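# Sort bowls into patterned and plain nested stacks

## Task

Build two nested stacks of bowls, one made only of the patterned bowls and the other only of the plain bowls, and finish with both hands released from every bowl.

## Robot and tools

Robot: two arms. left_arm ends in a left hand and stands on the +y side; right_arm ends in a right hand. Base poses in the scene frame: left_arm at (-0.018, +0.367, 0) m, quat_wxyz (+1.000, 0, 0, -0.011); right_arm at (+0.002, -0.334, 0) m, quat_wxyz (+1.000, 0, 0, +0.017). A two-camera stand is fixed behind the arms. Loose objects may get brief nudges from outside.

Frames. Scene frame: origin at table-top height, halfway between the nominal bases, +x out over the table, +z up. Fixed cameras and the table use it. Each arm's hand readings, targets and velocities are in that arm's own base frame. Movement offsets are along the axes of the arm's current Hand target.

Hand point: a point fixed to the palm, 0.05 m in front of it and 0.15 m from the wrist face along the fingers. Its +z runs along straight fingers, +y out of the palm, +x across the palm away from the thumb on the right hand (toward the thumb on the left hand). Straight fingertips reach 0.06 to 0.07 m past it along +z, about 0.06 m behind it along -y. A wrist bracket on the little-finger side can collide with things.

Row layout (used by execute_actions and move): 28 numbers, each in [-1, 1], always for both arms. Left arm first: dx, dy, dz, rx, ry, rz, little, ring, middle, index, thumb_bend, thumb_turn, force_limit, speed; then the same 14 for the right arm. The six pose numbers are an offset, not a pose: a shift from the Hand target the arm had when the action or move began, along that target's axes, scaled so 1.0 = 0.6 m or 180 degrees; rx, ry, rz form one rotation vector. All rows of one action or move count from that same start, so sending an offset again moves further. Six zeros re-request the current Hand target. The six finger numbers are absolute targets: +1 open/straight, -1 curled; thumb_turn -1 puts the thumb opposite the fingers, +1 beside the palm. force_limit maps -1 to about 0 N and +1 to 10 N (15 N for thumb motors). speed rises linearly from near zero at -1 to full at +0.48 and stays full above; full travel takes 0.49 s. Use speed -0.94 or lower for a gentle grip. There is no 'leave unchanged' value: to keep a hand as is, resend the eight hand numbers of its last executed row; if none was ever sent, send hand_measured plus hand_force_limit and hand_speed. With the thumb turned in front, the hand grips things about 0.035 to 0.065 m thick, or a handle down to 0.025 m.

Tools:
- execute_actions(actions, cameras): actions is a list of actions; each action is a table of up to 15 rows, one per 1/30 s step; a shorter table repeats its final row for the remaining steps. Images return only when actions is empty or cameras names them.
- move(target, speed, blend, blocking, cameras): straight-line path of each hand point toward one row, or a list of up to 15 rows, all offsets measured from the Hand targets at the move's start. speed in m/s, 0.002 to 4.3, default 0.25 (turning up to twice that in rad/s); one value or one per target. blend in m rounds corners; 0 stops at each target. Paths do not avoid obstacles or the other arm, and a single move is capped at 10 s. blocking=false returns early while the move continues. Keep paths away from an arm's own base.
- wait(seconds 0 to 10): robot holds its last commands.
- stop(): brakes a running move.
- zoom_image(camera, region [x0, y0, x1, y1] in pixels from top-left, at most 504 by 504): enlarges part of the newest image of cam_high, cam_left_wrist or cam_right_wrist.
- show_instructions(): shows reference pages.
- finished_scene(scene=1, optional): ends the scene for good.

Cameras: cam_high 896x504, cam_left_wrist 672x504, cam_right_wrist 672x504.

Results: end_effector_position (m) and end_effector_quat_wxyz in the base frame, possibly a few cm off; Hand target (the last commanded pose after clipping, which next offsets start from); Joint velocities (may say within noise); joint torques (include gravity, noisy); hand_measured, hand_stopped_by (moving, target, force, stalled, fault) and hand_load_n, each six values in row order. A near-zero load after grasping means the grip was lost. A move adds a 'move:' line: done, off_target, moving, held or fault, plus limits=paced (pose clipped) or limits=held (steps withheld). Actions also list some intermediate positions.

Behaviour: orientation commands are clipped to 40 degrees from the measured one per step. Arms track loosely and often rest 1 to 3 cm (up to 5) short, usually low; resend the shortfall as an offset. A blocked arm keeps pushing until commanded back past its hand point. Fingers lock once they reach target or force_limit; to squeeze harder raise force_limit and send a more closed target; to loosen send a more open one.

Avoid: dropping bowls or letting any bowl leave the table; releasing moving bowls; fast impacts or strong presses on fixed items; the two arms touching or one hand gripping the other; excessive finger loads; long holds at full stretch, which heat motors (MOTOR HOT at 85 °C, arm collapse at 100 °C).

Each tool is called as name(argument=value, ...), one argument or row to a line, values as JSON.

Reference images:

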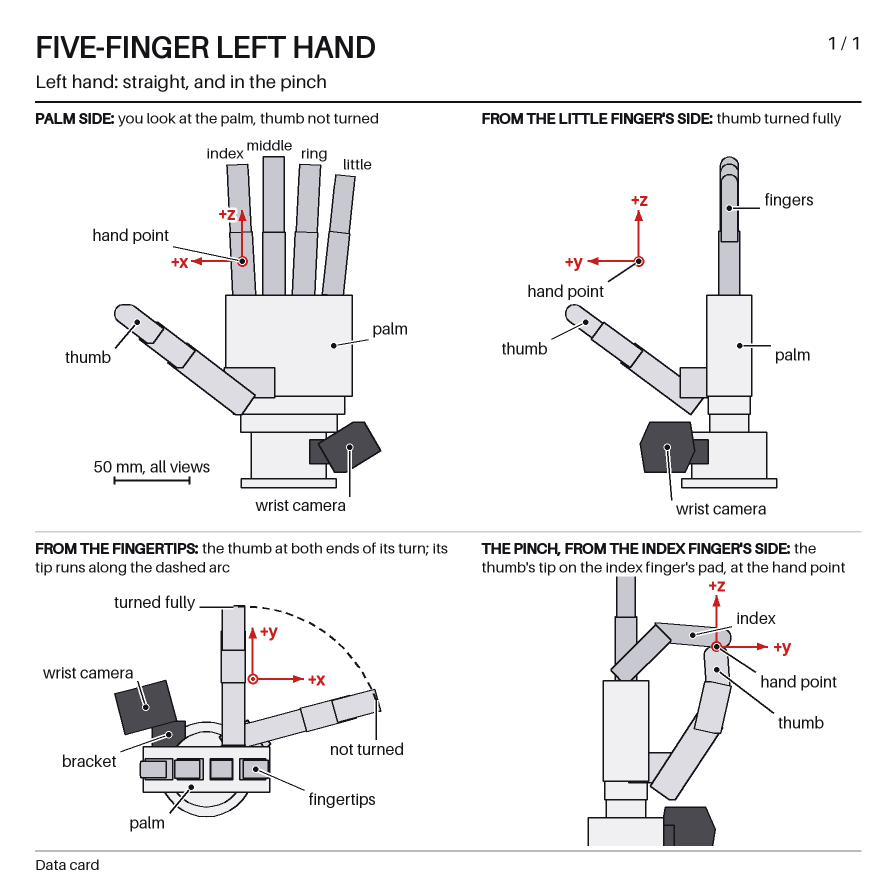

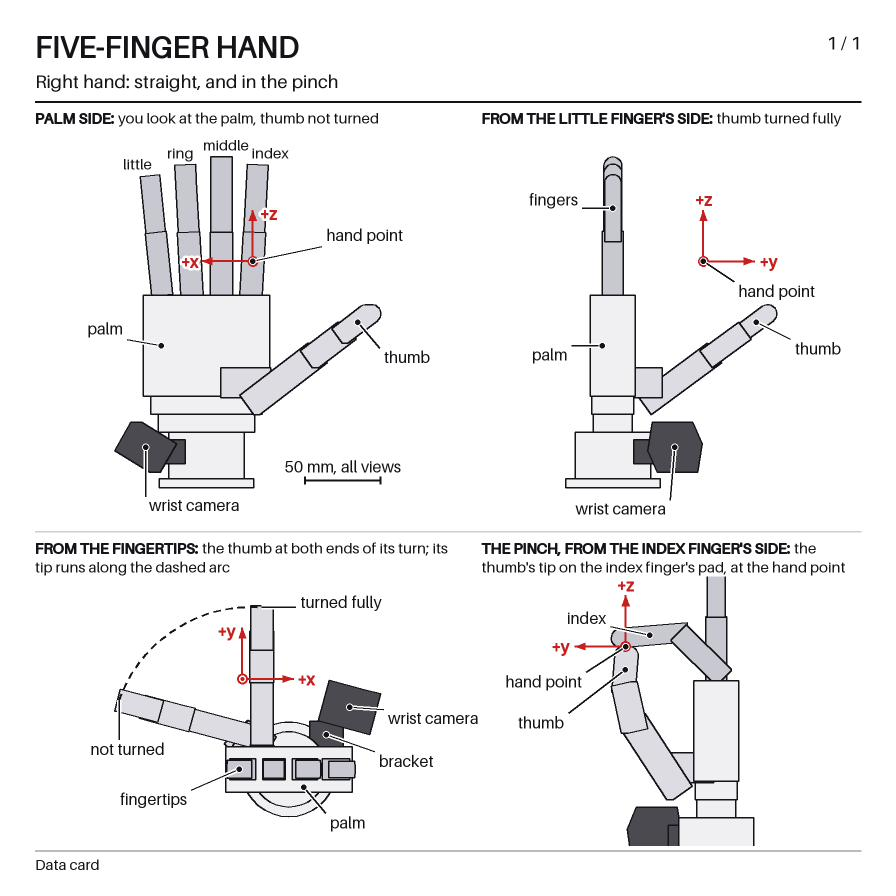

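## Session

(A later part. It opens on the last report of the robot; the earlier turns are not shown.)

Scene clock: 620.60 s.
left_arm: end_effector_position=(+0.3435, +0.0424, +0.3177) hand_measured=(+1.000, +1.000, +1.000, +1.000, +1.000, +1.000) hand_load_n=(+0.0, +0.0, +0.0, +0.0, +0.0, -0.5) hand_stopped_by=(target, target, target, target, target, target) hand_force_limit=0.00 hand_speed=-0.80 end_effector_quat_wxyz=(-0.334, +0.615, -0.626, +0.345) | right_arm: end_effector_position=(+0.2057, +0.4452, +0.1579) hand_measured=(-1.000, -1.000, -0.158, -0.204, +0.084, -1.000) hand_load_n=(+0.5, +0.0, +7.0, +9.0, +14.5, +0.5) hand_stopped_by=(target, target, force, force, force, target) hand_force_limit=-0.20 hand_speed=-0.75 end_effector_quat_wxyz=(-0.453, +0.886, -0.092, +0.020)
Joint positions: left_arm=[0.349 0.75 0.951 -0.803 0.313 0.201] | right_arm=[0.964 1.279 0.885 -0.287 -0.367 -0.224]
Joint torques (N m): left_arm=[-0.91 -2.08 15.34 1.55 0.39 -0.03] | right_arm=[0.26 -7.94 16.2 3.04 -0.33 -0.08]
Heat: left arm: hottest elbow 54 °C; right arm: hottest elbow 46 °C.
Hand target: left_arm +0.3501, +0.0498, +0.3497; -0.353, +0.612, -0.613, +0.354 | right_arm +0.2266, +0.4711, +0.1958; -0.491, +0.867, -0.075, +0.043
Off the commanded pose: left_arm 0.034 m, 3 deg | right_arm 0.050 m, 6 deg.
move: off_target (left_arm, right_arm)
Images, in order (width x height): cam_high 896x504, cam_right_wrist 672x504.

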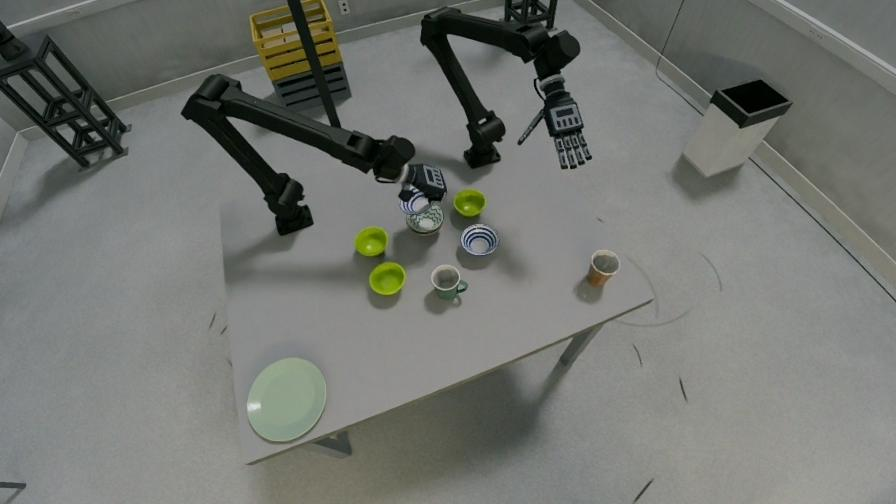

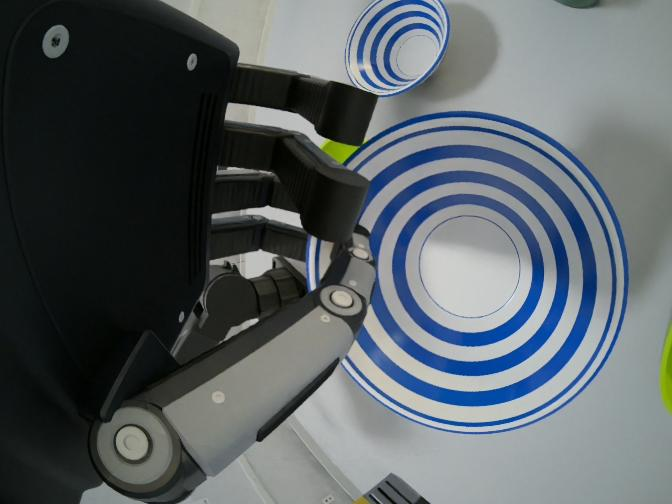

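move(
  target=[0,0,0,0,0,0,1,1,1,1,1,1,0,-0.8, 0.0145,0.0765,0.0507,0,0,0,-1,-1,-0.4,-0.4,-0.2,-1,-0.2,-0.75],
  speed=0.1,
  cameras=["cam_high","cam_right_wrist"],
)

zoom_image(
  camera="cam_high",
  region=[370, 120, 510, 260],
)

Scene clock: 635.23 s.
left_arm: end_effector_position=(+0.3435, +0.0424, +0.3177) hand_measured=(+1.000, +1.000, +1.000, +1.000, +1.000, +1.000) hand_load_n=(+0.0, +0.0, +0.0, +0.0, +0.0, +0.0) hand_stopped_by=(target, target, target, target, target, target) hand_force_limit=0.00 hand_speed=-0.80 end_effector_quat_wxyz=(-0.334, +0.615, -0.626, +0.345) | right_arm: end_effector_position=(+0.2244, +0.4627, +0.1256) hand_measured=(-1.000, -1.000, -0.158, -0.204, +0.084, -1.000) hand_load_n=(+0.0, +0.0, +7.0, +9.0, +14.5, +0.5) hand_stopped_by=(target, target, force, force, force, target) hand_force_limit=-0.20 hand_speed=-0.75 end_effector_quat_wxyz=(-0.470, +0.878, -0.086, +0.028)
Joint positions: left_arm=[0.349 0.75 0.951 -0.803 0.313 0.201] | right_arm=[0.95 1.375 0.86 -0.127 -0.38 -0.233]
Joint torques (N m): left_arm=[-0.91 -2.02 15.34 1.55 0.4 -0.03] | right_arm=[0.09 -8.7 11.12 2.99 -0.35 -0.12]
Heat: left arm: hottest elbow 54 °C; right arm: hottest elbow 50 °C.
Hand target: left_arm +0.3501, +0.0498, +0.3497; -0.353, +0.612, -0.613, +0.354 | right_arm +0.2357, +0.4720, +0.1408; -0.491, +0.867, -0.075, +0.043
Off the commanded pose: left_arm 0.034 m, 3 deg | right_arm 0.021 m, 3 deg.
move: off_target (left_arm, right_arm)
Images, in order (width x height): cam_high 896x504, cam_right_wrist 672x504.

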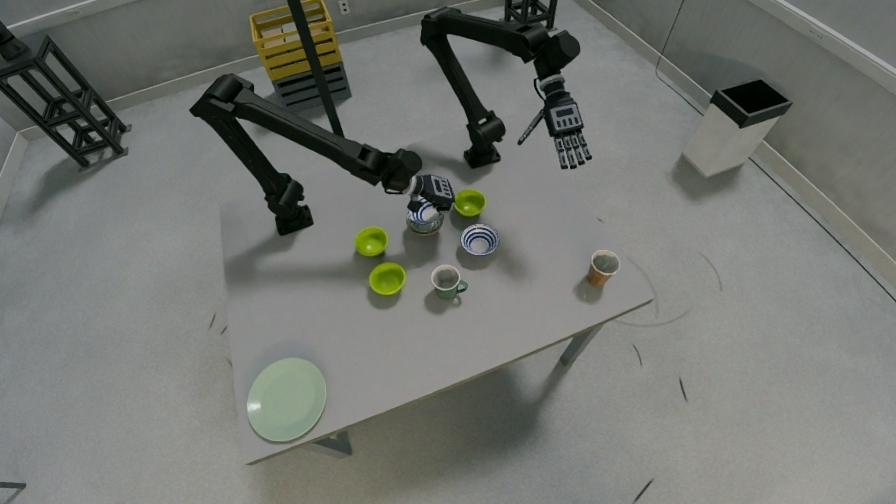

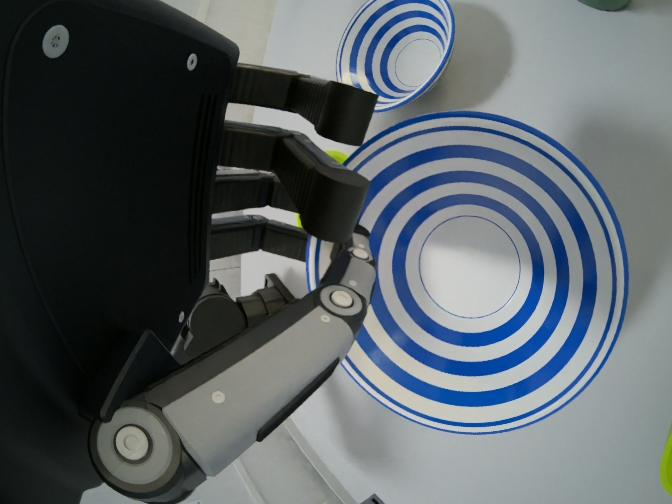

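Scaled by 3.600 from the camera's 896x504 image, which has a finer 1280x720 frame.

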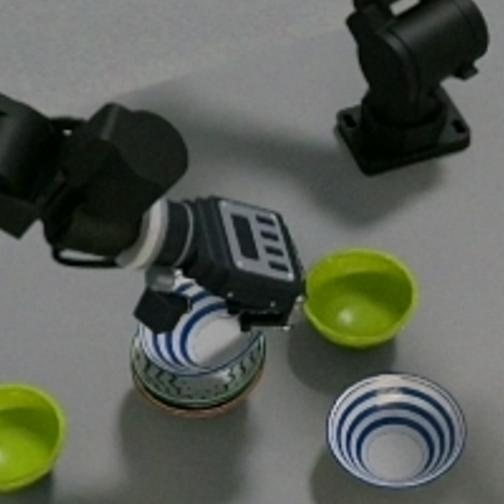

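move(
  target=[0,0,0,0,0,0,1,1,1,1,1,1,0,-0.8, -0.0043,0.0717,0.0264,0,0,0,-1,-1,-0.4,-0.4,-0.2,-1,-0.2,-0.75],
  speed=0.08,
  cameras=["cam_high","cam_right_wrist"],
)

zoom_image(
  camera="cam_high",
  region=[370, 120, 510, 260],
)

Scene clock: 644.67 s.
left_arm: end_effector_position=(+0.3435, +0.0424, +0.3177) hand_measured=(+1.000, +1.000, +1.000, +1.000, +1.000, +1.000) hand_load_n=(+0.0, +0.0, +0.0, +0.0, +0.0, +0.0) hand_stopped_by=(target, target, target, target, target, target) hand_force_limit=0.00 hand_speed=-0.80 end_effector_quat_wxyz=(-0.334, +0.615, -0.626, +0.345) | right_arm: end_effector_position=(+0.2210, +0.4563, +0.0866) hand_measured=(-1.000, -1.000, -0.158, -0.204, +0.084, -1.000) hand_load_n=(+0.0, +0.0, +4.0, +9.0, +12.0, +0.5) hand_stopped_by=(target, target, force, force, force, target) hand_force_limit=-0.20 hand_speed=-0.75 end_effector_quat_wxyz=(-0.475, +0.876, -0.084, +0.030)
Joint positions: left_arm=[0.349 0.75 0.951 -0.803 0.313 0.201] | right_arm=[0.947 1.421 0.778 0.01 -0.385 -0.235]
Joint torques (N m): left_arm=[-0.91 -2.02 15.32 1.57 0.4 -0.03] | right_arm=[-0.03 -8.64 10.13 3.11 -0.31 -0.13]
Heat: left arm: hottest elbow 55 °C; right arm: hottest elbow 48 °C.
Hand target: left_arm +0.3501, +0.0498, +0.3497; -0.353, +0.612, -0.613, +0.354 | right_arm +0.2317, +0.4640, +0.0959; -0.491, +0.867, -0.075, +0.043
Off the commanded pose: left_arm 0.034 m, 3 deg | right_arm 0.016 m, 3 deg.
move: off_target (left_arm, right_arm)
Images, in order (width x height): cam_high 896x504, cam_right_wrist 672x504.

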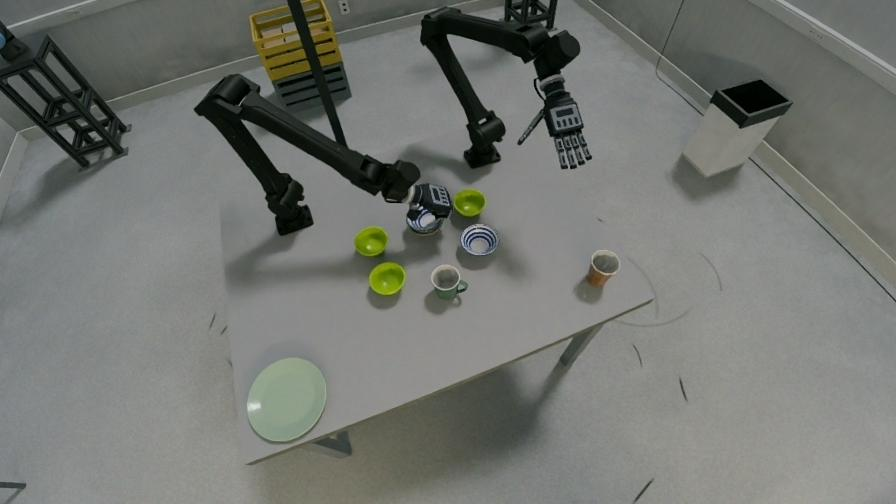

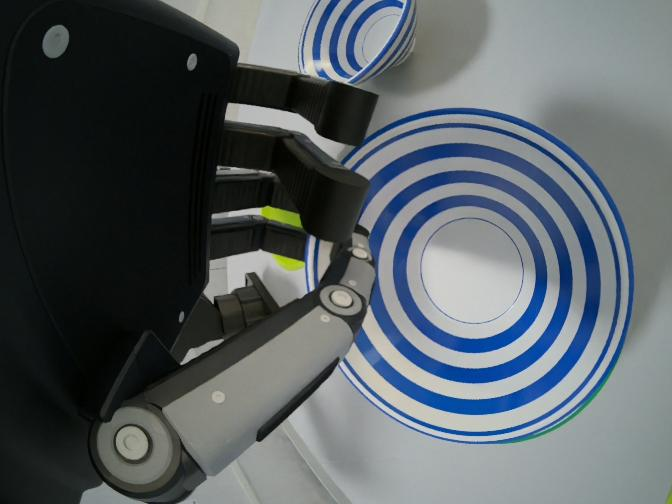

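Scaled by 3.600 from the camera's 896x504 image, which has a finer 1280x720 frame.

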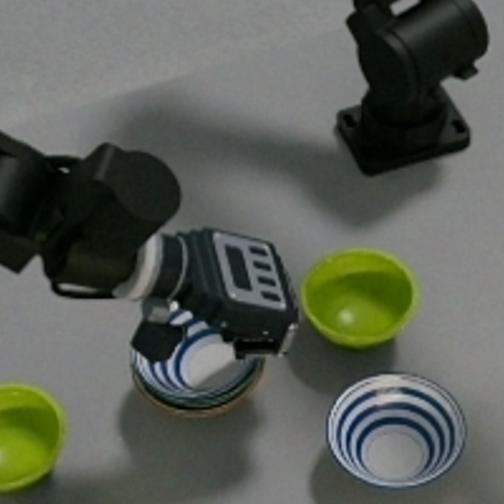

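move(
  target=[0,0,0,0,0,0,1,1,1,1,1,1,0,-0.8, -0.001,0.0275,0.0125,0,0,0,-1,-1,-0.4,-0.4,-0.2,-1,-0.2,-0.75],
  speed=0.06,
  cameras=["cam_high","cam_right_wrist"],
)

zoom_image(
  camera="cam_high",
  region=[370, 120, 510, 260],
)

Scene clock: 650.93 s.
left_arm: end_effector_position=(+0.3435, +0.0424, +0.3177) hand_measured=(+1.000, +1.000, +1.000, +1.000, +1.000, +1.000) hand_load_n=(+0.0, +0.0, +0.0, +0.0, +0.0, +0.0) hand_stopped_by=(target, target, target, target, target, target) hand_force_limit=0.00 hand_speed=-0.80 end_effector_quat_wxyz=(-0.334, +0.615, -0.626, +0.345) | right_arm: end_effector_position=(+0.2234, +0.4608, +0.0815) hand_measured=(-1.000, -1.000, -0.160, -0.204, +0.084, -1.000) hand_load_n=(+0.0, +0.0, -1.5, +9.5, +8.5, +0.0) hand_stopped_by=(target, target, force, force, force, target) hand_force_limit=-0.20 hand_speed=-0.75 end_effector_quat_wxyz=(-0.488, +0.869, -0.079, +0.036)
Joint positions: left_arm=[0.349 0.75 0.951 -0.803 0.313 0.201] | right_arm=[0.947 1.438 0.761 0.079 -0.388 -0.235]
Joint torques (N m): left_arm=[-0.85 -2.08 15.32 1.57 0.39 -0.03] | right_arm=[-0.21 -7.82 9.09 2.73 -0.2 -0.11]
Heat: left arm: hottest elbow 55 °C; right arm: hottest elbow 47 °C.
Hand target: left_arm +0.3501, +0.0498, +0.3497; -0.353, +0.612, -0.613, +0.354 | right_arm +0.2307, +0.4622, +0.0779; -0.491, +0.867, -0.075, +0.043
Off the commanded pose: left_arm 0.034 m, 3 deg | right_arm 0.008 m, 1 deg.
move: off_target (left_arm)
Images, in order (width x height): cam_high 896x504, cam_right_wrist 672x504.

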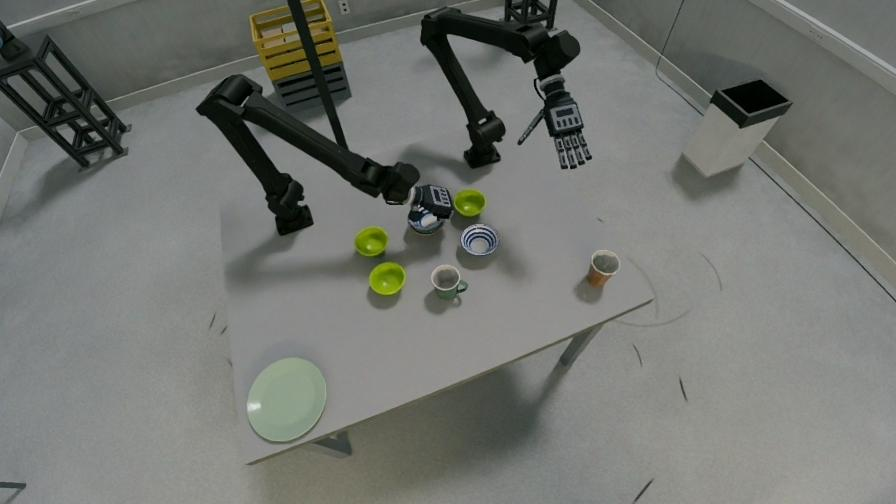

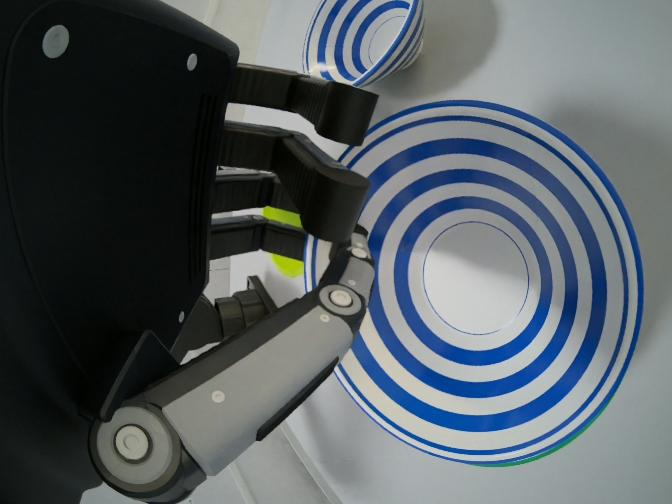

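Scaled by 3.600 from the camera's 896x504 image, which has a finer 1280x720 frame.

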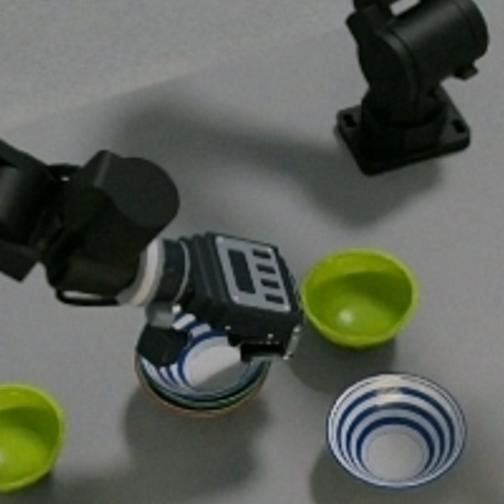

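move(
  target=[
    [0,0,0,0,0,0,1,1,1,1,1,1,0,-0.8, 0,0,0,0,0,0,-1,-1,0.3,0.3,0.35,-1,-0.2,-0.6],
    [0,0,0,0,0,0,1,1,1,1,1,1,0,-0.8, 0,-0.1287,-0.0773,0,0,0,-1,-1,0.3,0.3,0.35,-1,-0.2,-0.6],
  ],
  speed=0.1,
  cameras=["cam_high","cam_right_wrist"],
)

zoom_image(
  camera="cam_high",
  region=[370, 120, 510, 260],
)

Scene clock: 657.73 s.
left_arm: end_effector_position=(+0.3435, +0.0424, +0.3177) hand_measured=(+1.000, +1.000, +1.000, +1.000, +1.000, +1.000) hand_load_n=(+0.0, +0.0, +0.0, +0.0, +0.0, -0.5) hand_stopped_by=(target, target, target, target, target, target) hand_force_limit=0.00 hand_speed=-0.80 end_effector_quat_wxyz=(-0.334, +0.615, -0.626, +0.345) | right_arm: end_effector_position=(+0.2166, +0.4508, +0.1394) hand_measured=(-1.000, -1.000, +0.300, +0.300, +0.350, -1.000) hand_load_n=(+0.0, +0.0, +0.0, +0.0, +0.0, +0.0) hand_stopped_by=(target, target, target, target, target, target) hand_force_limit=-0.20 hand_speed=-0.60 end_effector_quat_wxyz=(-0.473, +0.877, -0.084, +0.027)
Joint positions: left_arm=[0.349 0.75 0.951 -0.803 0.313 0.201] | right_arm=[0.946 1.318 0.844 -0.165 -0.389 -0.235]
Joint torques (N m): left_arm=[-0.85 -2.02 15.34 1.57 0.39 -0.03] | right_arm=[0.09 -8.94 14.37 1.13 -0.19 -0.11]
Heat: left arm: hottest elbow 55 °C; right arm: hottest elbow 47 °C.
Hand target: left_arm +0.3501, +0.0498, +0.3497; -0.353, +0.612, -0.613, +0.354 | right_arm +0.2305, +0.4621, +0.1679; -0.491, +0.867, -0.075, +0.043
Off the commanded pose: left_arm 0.034 m, 3 deg | right_arm 0.034 m, 3 deg.
move: off_target (left_arm, right_arm)
Images, in order (width x height): cam_high 896x504, cam_right_wrist 672x504.

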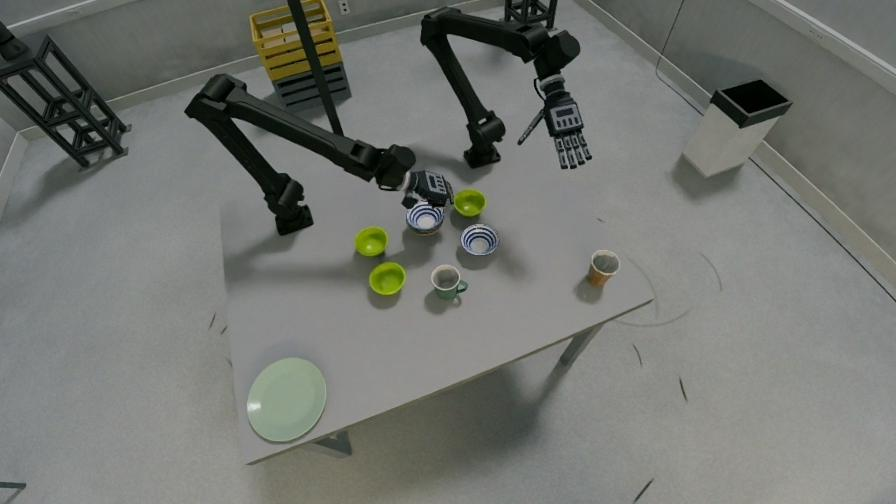

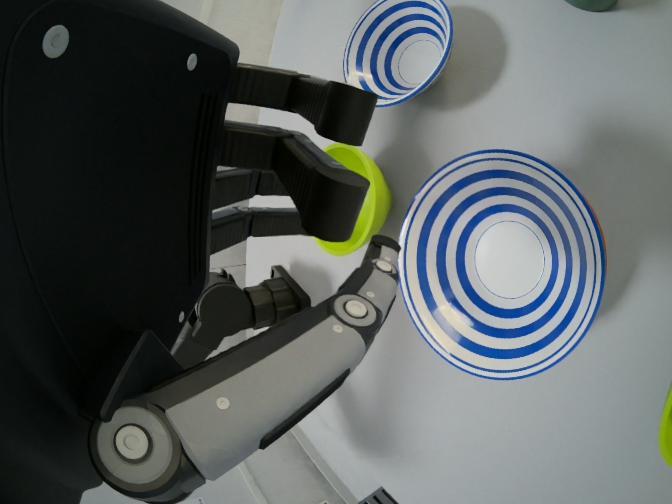

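Scaled by 3.600 from the camera's 896x504 image, which has a finer 1280x720 frame.

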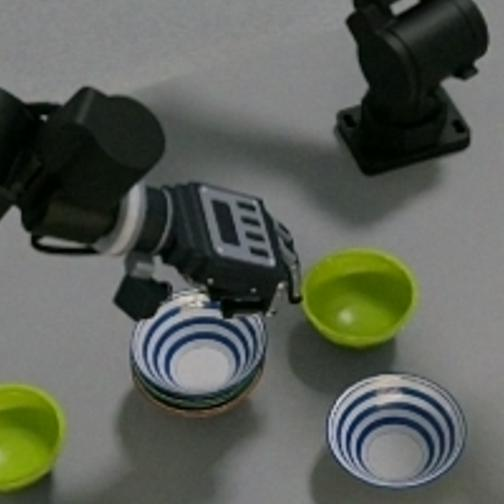

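move(
  target=[
    [0,0,0,0,0,0,1,1,1,1,1,1,0,-0.8, 0.0243,-0.0855,0.013,0,0,0,-1,-1,0.3,0.3,0.35,-1,-0.2,-0.6],
    [0,0,0,0,0,0,1,1,1,1,1,1,0,-0.8, 0.2053,-0.1603,0.2673,0,0,0,-1,-1,0.3,0.3,0.35,-1,-0.2,-0.6],
  ],
  speed=0.2,
  blend=[0.02,0],
  cameras=["cam_high","cam_right_wrist"],
)

zoom_image(
  camera="cam_high",
  region=[370, 120, 550, 300],
)

Scene clock: 681.13 s.
left_arm: end_effector_position=(+0.3435, +0.0424, +0.3177) hand_measured=(+1.000, +1.000, +1.000, +1.000, +1.000, +1.000) hand_load_n=(+0.0, +0.0, +0.0, +0.0, +0.0, -0.5) hand_stopped_by=(target, target, target, target, target, target) hand_force_limit=0.00 hand_speed=-0.80 end_effector_quat_wxyz=(-0.334, +0.615, -0.626, +0.345) | right_arm: end_effector_position=(+0.3707, +0.6148, +0.1483) hand_measured=(-1.000, -1.000, +0.300, +0.300, +0.350, -1.000) hand_load_n=(+0.0, +0.5, +0.0, -0.5, +0.5, +0.0) hand_stopped_by=(target, target, target, target, target, target) hand_force_limit=-0.20 hand_speed=-0.60 end_effector_quat_wxyz=(-0.479, +0.873, -0.086, +0.031)
Joint positions: left_arm=[0.349 0.75 0.951 -0.803 0.313 0.201] | right_arm=[0.899 1.855 1.513 -0.289 -0.423 -0.259]
Joint torques (N m): left_arm=[-0.91 -2.02 15.35 1.55 0.39 -0.03] | right_arm=[0.09 -14.45 15.2 1.29 -0.32 -0.12]
Heat: left arm: hottest elbow 55 °C; right arm: hottest elbow 47 °C.
Hand target: left_arm +0.3501, +0.0498, +0.3497; -0.353, +0.612, -0.613, +0.354 | right_arm +0.3842, +0.6250, +0.1679; -0.491, +0.867, -0.075, +0.043
Off the commanded pose: left_arm 0.034 m, 3 deg | right_arm 0.026 m, 2 deg.
move: off_target (left_arm, right_arm)
Images, in order (width x height): cam_high 896x504, cam_right_wrist 672x504.

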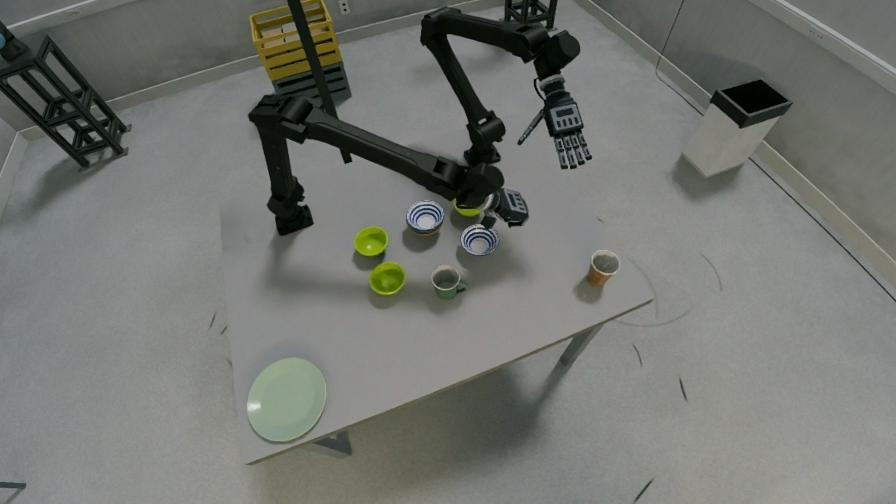

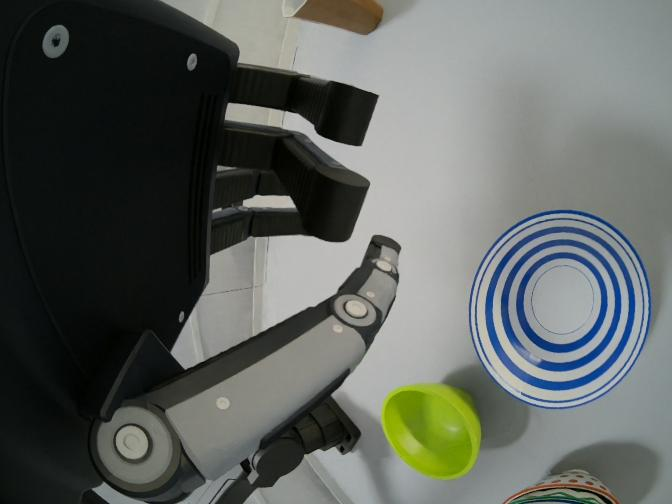

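Scaled by 2.800 from the camera's 896x504 image, which has a finer 1280x720 frame.

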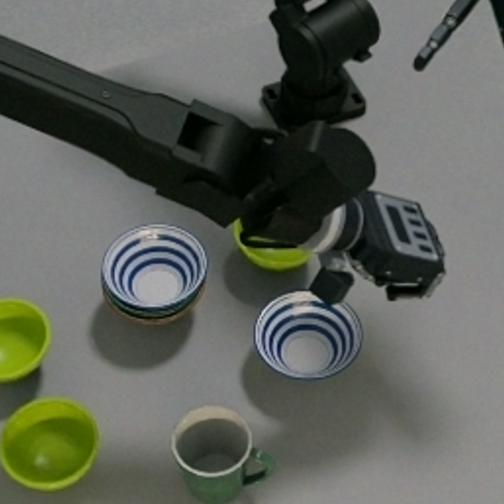

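move(
  target=[0,0,0,0,0,0,1,1,1,1,1,1,0,-0.8, -0.03,0.0952,0.0195,0,0,0,-1,-1,0.3,0.3,0.35,-1,-0.2,-0.6],
  speed=0.15,
  cameras=["cam_right_wrist"],
)

Scene clock: 699.17 s.
left_arm: end_effector_position=(+0.3435, +0.0424, +0.3177) hand_measured=(+1.000, +1.000, +1.000, +1.000, +1.000, +1.000) hand_load_n=(+0.0, +0.0, +0.0, +0.0, +0.0, +0.0) hand_stopped_by=(target, target, target, target, target, target) hand_force_limit=0.00 hand_speed=-0.80 end_effector_quat_wxyz=(-0.334, +0.615, -0.626, +0.345) | right_arm: end_effector_position=(+0.3605, +0.6008, +0.1061) hand_measured=(-1.000, -1.000, +0.300, +0.300, +0.350, -1.000) hand_load_n=(+0.0, +0.0, +0.0, +0.0, +0.0, +0.0) hand_stopped_by=(target, target, target, target, target, target) hand_force_limit=-0.20 hand_speed=-0.60 end_effector_quat_wxyz=(-0.479, +0.873, -0.086, +0.033)
Joint positions: left_arm=[0.349 0.75 0.951 -0.803 0.313 0.201] | right_arm=[0.899 1.855 1.393 -0.168 -0.419 -0.26]
Joint torques (N m): left_arm=[-0.91 -2.02 15.34 1.55 0.39 -0.03] | right_arm=[0.73 -14.39 10.55 2.89 -0.17 -0.08]
Heat: left arm: hottest elbow 56 °C; right arm: hottest elbow 47 °C.
Hand target: left_arm +0.3501, +0.0498, +0.3497; -0.353, +0.612, -0.613, +0.354 | right_arm +0.3632, +0.6091, +0.1129; -0.491, +0.867, -0.075, +0.043
Off the commanded pose: left_arm 0.034 m, 3 deg | right_arm 0.011 m, 2 deg.
move: off_target (left_arm, right_arm)
Images, in order (width x height): cam_right_wrist 672x504.

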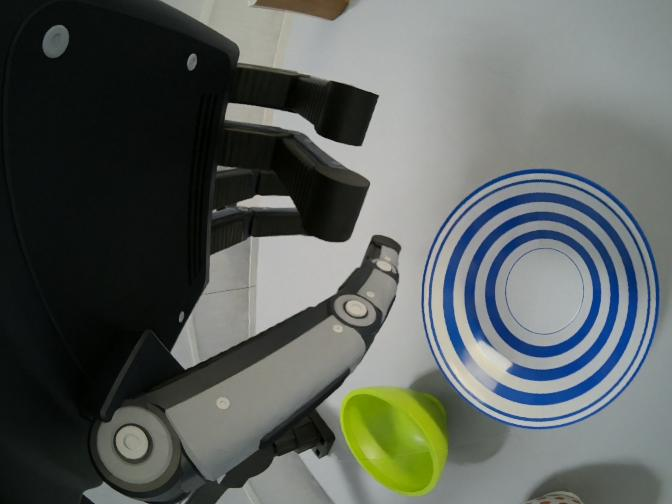

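move(
  target=[0,0,0,0,0,0,1,1,1,1,1,1,0,-0.8, -0.0112,0.1187,0.0097,0,0,0,-1,-1,0.3,0.3,0.35,-1,-0.2,-0.6],
  speed=0.12,
  cameras=["cam_right_wrist"],
)

Scene clock: 709.47 s.
left_arm: end_effector_position=(+0.3435, +0.0424, +0.3177) hand_measured=(+1.000, +1.000, +1.000, +1.000, +1.000, +1.000) hand_load_n=(+0.0, +0.0, +0.0, +0.0, +0.0, +0.0) hand_stopped_by=(target, target, target, target, target, target) hand_force_limit=0.00 hand_speed=-0.80 end_effector_quat_wxyz=(-0.334, +0.615, -0.626, +0.345) | right_arm: end_effector_position=(+0.3421, +0.5768, +0.0489) hand_measured=(-1.000, -1.000, +0.300, +0.300, +0.350, -1.000) hand_load_n=(+0.0, +0.0, +0.0, +0.0, +0.0, +0.0) hand_stopped_by=(target, target, target, target, target, target) hand_force_limit=-0.20 hand_speed=-0.60 end_effector_quat_wxyz=(-0.483, +0.871, -0.083, +0.033)
Joint positions: left_arm=[0.349 0.75 0.951 -0.803 0.313 0.201] | right_arm=[0.897 1.866 1.228 0.015 -0.427 -0.264]
Joint torques (N m): left_arm=[-0.91 -2.02 15.34 1.55 0.39 -0.03] | right_arm=[-0.38 -13.57 9.62 2.91 -0.29 -0.11]
Heat: left arm: hottest elbow 56 °C; right arm: hottest elbow 47 °C.
Hand target: left_arm +0.3501, +0.0498, +0.3497; -0.353, +0.612, -0.613, +0.354 | right_arm +0.3512, +0.5790, +0.0490; -0.491, +0.867, -0.075, +0.043
Off the commanded pose: left_arm 0.034 m, 3 deg | right_arm 0.009 m, 2 deg.
move: off_target (left_arm)
Images, in order (width x height): cam_right_wrist 672x504.

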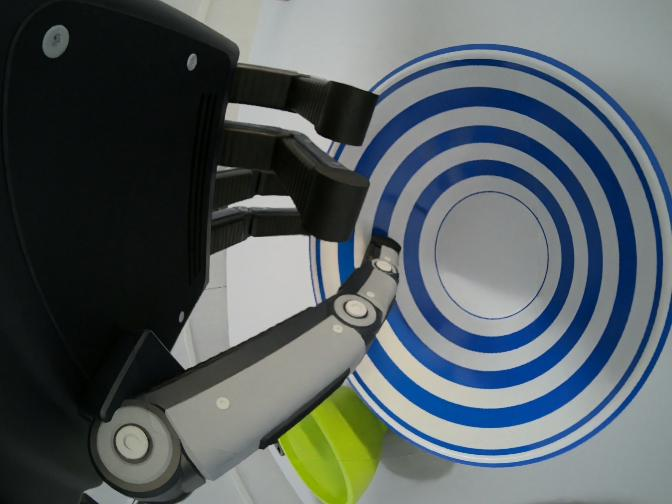

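move(
  target=[
    [0,0,0,0,0,0,1,1,1,1,1,1,0,-0.8, 0.006,-0.008,-0.005,0,0,0,-1,-1,-0.4,-0.4,-0.2,-1,-0.2,-0.75],
    [0,0,0,0,0,0,1,1,1,1,1,1,0,-0.8, 0.006,-0.165,-0.099,0,0,0,-1,-1,-0.4,-0.4,-0.2,-1,-0.2,-0.75],
  ],
  speed=0.12,
  cameras=["cam_high","cam_right_wrist"],
)

zoom_image(
  camera="cam_high",
  region=[370, 120, 550, 300],
)

Scene clock: 719.03 s.
left_arm: end_effector_position=(+0.3435, +0.0424, +0.3177) hand_measured=(+1.000, +1.000, +1.000, +1.000, +1.000, +1.000) hand_load_n=(+0.0, +0.0, +0.0, +0.0, +0.0, +0.0) hand_stopped_by=(target, target, target, target, target, target) hand_force_limit=0.00 hand_speed=-0.80 end_effector_quat_wxyz=(-0.334, +0.615, -0.626, +0.345) | right_arm: end_effector_position=(+0.3376, +0.5623, +0.1170) hand_measured=(-1.000, -1.000, -0.136, -0.204, +0.084, -1.000) hand_load_n=(+0.0, +0.0, +4.5, +10.0, +15.0, +0.0) hand_stopped_by=(target, target, force, force, force, target) hand_force_limit=-0.20 hand_speed=-0.75 end_effector_quat_wxyz=(-0.461, +0.883, -0.091, +0.020)
Joint positions: left_arm=[0.349 0.75 0.951 -0.803 0.313 0.201] | right_arm=[0.887 1.755 1.303 -0.232 -0.432 -0.271]
Joint torques (N m): left_arm=[-0.91 -2.02 15.34 1.57 0.4 -0.03] | right_arm=[-0.03 -15.27 15.47 1.24 -0.31 -0.09]
Heat: left arm: hottest elbow 56 °C; right arm: hottest elbow 47 °C.
Hand target: left_arm +0.3501, +0.0498, +0.3497; -0.353, +0.612, -0.613, +0.354 | right_arm +0.3548, +0.5784, +0.1643; -0.491, +0.867, -0.075, +0.043
Off the commanded pose: left_arm 0.034 m, 3 deg | right_arm 0.053 m, 5 deg.
move: off_target (left_arm, right_arm)
Images, in order (width x height): cam_high 896x504, cam_right_wrist 672x504.

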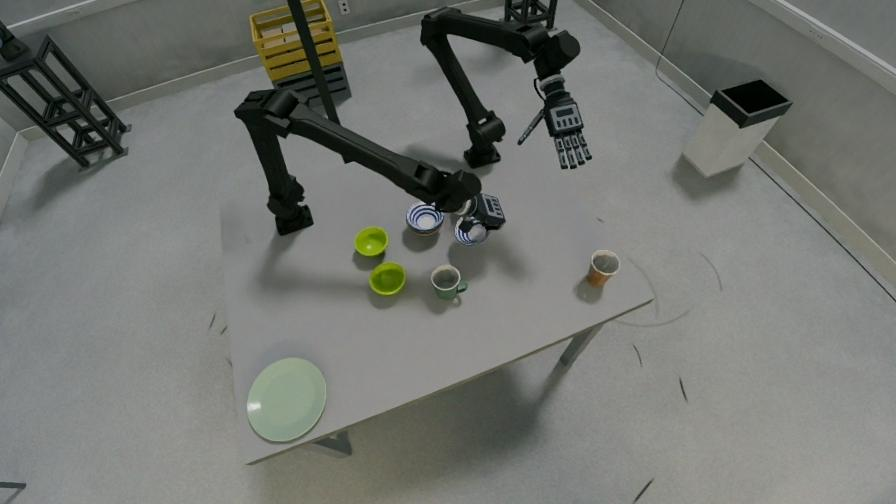

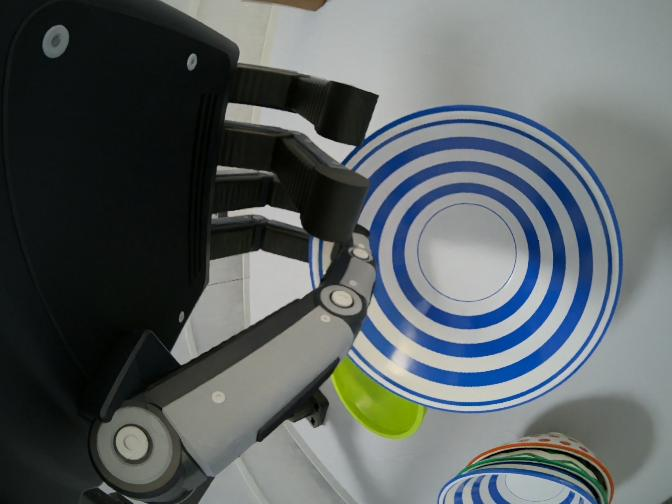

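Scaled by 2.800 from the camera's 896x504 image, which has a finer 1280x720 frame.

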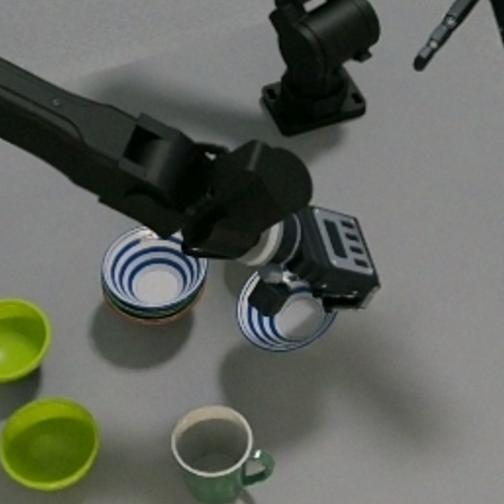

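move(
  target=[
    [0,0,0,0,0,0,1,1,1,1,1,1,0,-0.8, 0,-0.0787,-0.0472,0,0,0,-1,-1,-0.4,-0.4,-0.2,-1,-0.2,-0.75],
    [0,0,0,0,0,0,1,1,1,1,1,1,0,-0.8, -0.1813,0.0346,-0.2038,0,0,0,-1,-1,-0.4,-0.4,-0.2,-1,-0.2,-0.75],
  ],
  speed=0.12,
  blend=[0.01,0],
  cameras=["cam_high","cam_right_wrist"],
)

zoom_image(
  camera="cam_high",
  region=[370, 120, 510, 260],
)

Scene clock: 731.40 s.
left_arm: end_effector_position=(+0.3435, +0.0424, +0.3177) hand_measured=(+1.000, +1.000, +1.000, +1.000, +1.000, +1.000) hand_load_n=(+0.0, +0.0, +0.0, +0.0, +0.0, +0.0) hand_stopped_by=(target, target, target, target, target, target) hand_force_limit=0.00 hand_speed=-0.80 end_effector_quat_wxyz=(-0.334, +0.615, -0.626, +0.345) | right_arm: end_effector_position=(+0.2254, +0.4730, +0.1815) hand_measured=(-1.000, -1.000, -0.136, -0.204, +0.084, -1.000) hand_load_n=(+0.0, +0.5, +4.5, +10.0, +14.5, +0.0) hand_stopped_by=(target, target, force, force, force, target) hand_force_limit=-0.20 hand_speed=-0.75 end_effector_quat_wxyz=(-0.461, +0.883, -0.078, +0.032)
Joint positions: left_arm=[0.349 0.75 0.951 -0.803 0.313 0.201] | right_arm=[0.968 1.336 0.995 -0.318 -0.361 -0.247]
Joint torques (N m): left_arm=[-0.91 -2.02 15.34 1.57 0.39 -0.03] | right_arm=[1.08 -10.87 11.73 3.12 -0.2 0.19]
Heat: left arm: hottest elbow 56 °C; right arm: hottest elbow 49 °C.
Hand target: left_arm +0.3501, +0.0498, +0.3497; -0.353, +0.612, -0.613, +0.354 | right_arm +0.2274, +0.4834, +0.2094; -0.491, +0.867, -0.075, +0.043
Off the commanded pose: left_arm 0.034 m, 3 deg | right_arm 0.030 m, 4 deg.
move: off_target (left_arm, right_arm)
Images, in order (width x height): cam_high 896x504, cam_right_wrist 672x504.

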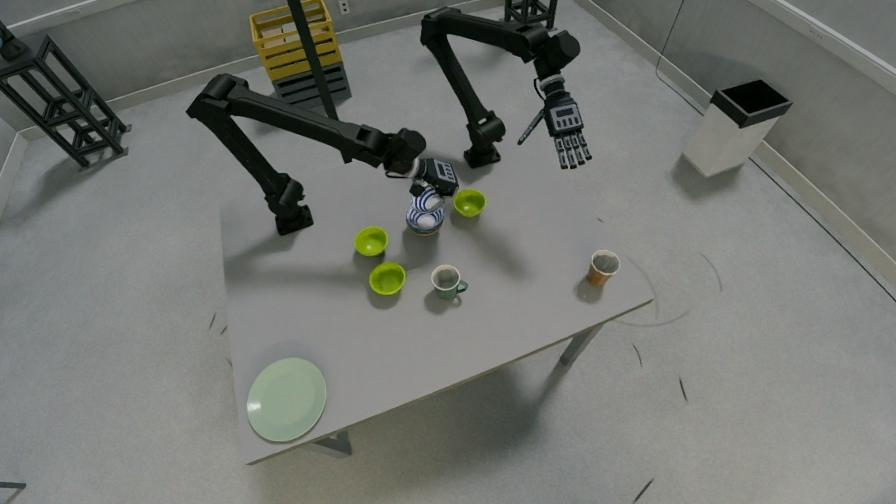

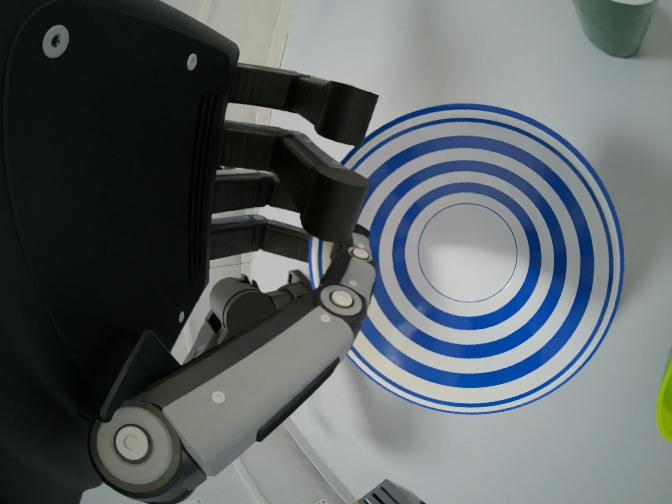

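Scaled by 3.600 from the camera's 896x504 image, which has a finer 1280x720 frame.

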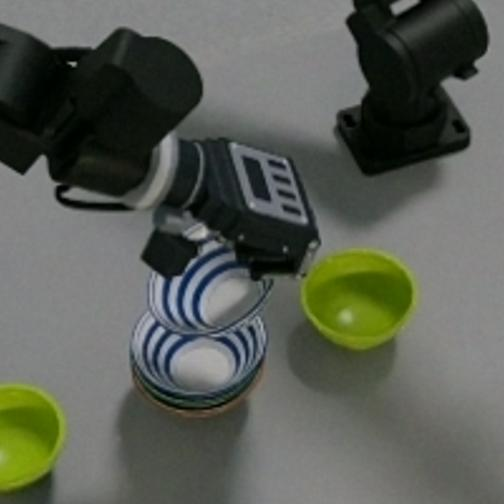

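move(
  target=[0,0,0,0,0,0,1,1,1,1,1,1,0,-0.8, 0.003,0.103,0.0242,0,0,0,-1,-1,-0.4,-0.4,-0.2,-1,-0.2,-0.75],
  speed=0.1,
  cameras=["cam_high","cam_right_wrist"],
)

zoom_image(
  camera="cam_high",
  region=[370, 120, 510, 260],
)

Scene clock: 738.57 s.
left_arm: end_effector_position=(+0.3435, +0.0424, +0.3177) hand_measured=(+1.000, +1.000, +1.000, +1.000, +1.000, +1.000) hand_load_n=(-0.5, +0.0, +0.0, +0.0, -0.5, +0.0) hand_stopped_by=(target, target, target, target, target, target) hand_force_limit=0.00 hand_speed=-0.80 end_effector_quat_wxyz=(-0.334, +0.615, -0.626, +0.345) | right_arm: end_effector_position=(+0.2163, +0.4543, +0.1323) hand_measured=(-1.000, -1.000, -0.136, -0.204, +0.084, -1.000) hand_load_n=(+0.0, +0.0, +4.0, +9.5, +14.5, +0.5) hand_stopped_by=(target, target, force, force, force, target) hand_force_limit=-0.20 hand_speed=-0.75 end_effector_quat_wxyz=(-0.469, +0.879, -0.078, +0.032)
Joint positions: left_arm=[0.349 0.75 0.951 -0.803 0.313 0.201] | right_arm=[0.957 1.334 0.843 -0.152 -0.375 -0.247]
Joint torques (N m): left_arm=[-0.91 -2.08 15.34 1.55 0.39 -0.03] | right_arm=[0.03 -8.64 11.3 3.1 -0.34 0.09]
Heat: left arm: hottest elbow 56 °C; right arm: hottest elbow 48 °C.
Hand target: left_arm +0.3501, +0.0498, +0.3497; -0.353, +0.612, -0.613, +0.354 | right_arm +0.2261, +0.4640, +0.1488; -0.491, +0.867, -0.075, +0.043
Off the commanded pose: left_arm 0.034 m, 3 deg | right_arm 0.022 m, 3 deg.
move: off_target (left_arm, right_arm)
Images, in order (width x height): cam_high 896x504, cam_right_wrist 672x504.

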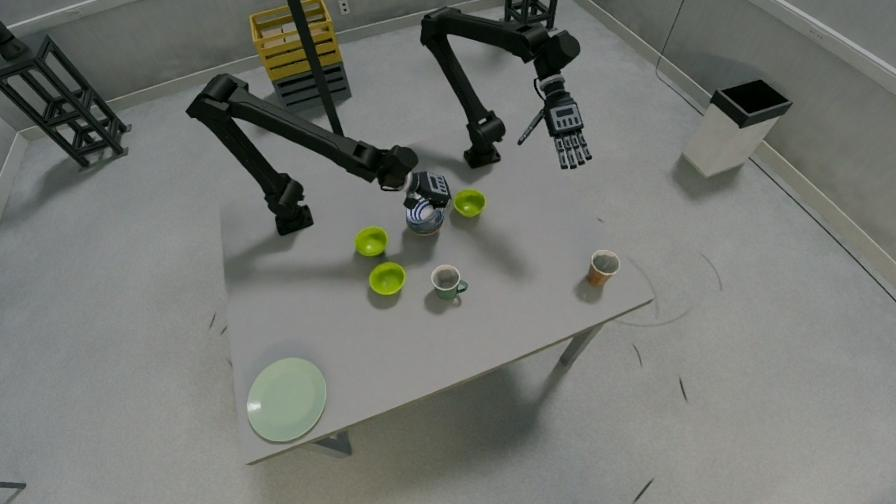

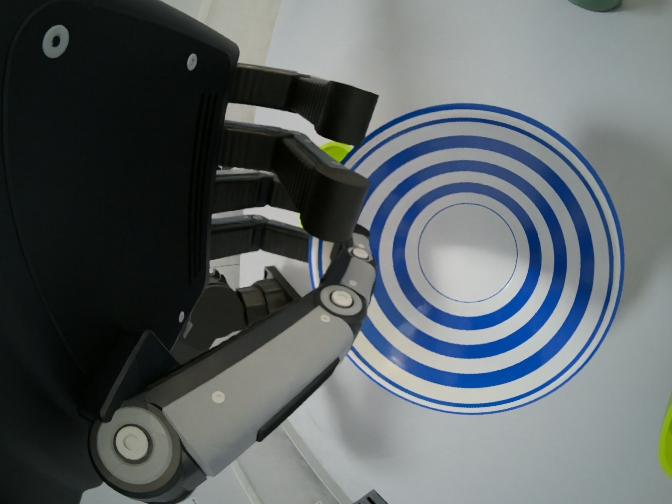

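Scaled by 3.600 from the camera's 896x504 image, which has a finer 1280x720 frame.

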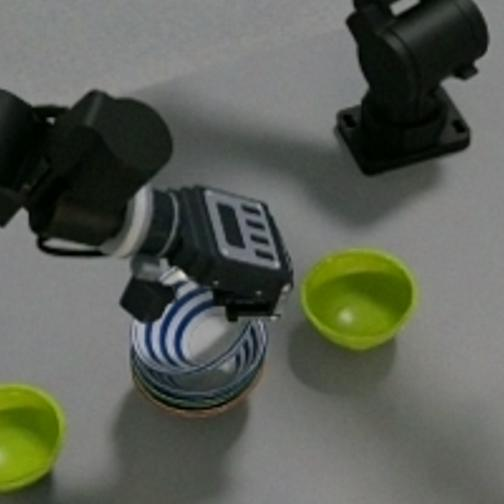

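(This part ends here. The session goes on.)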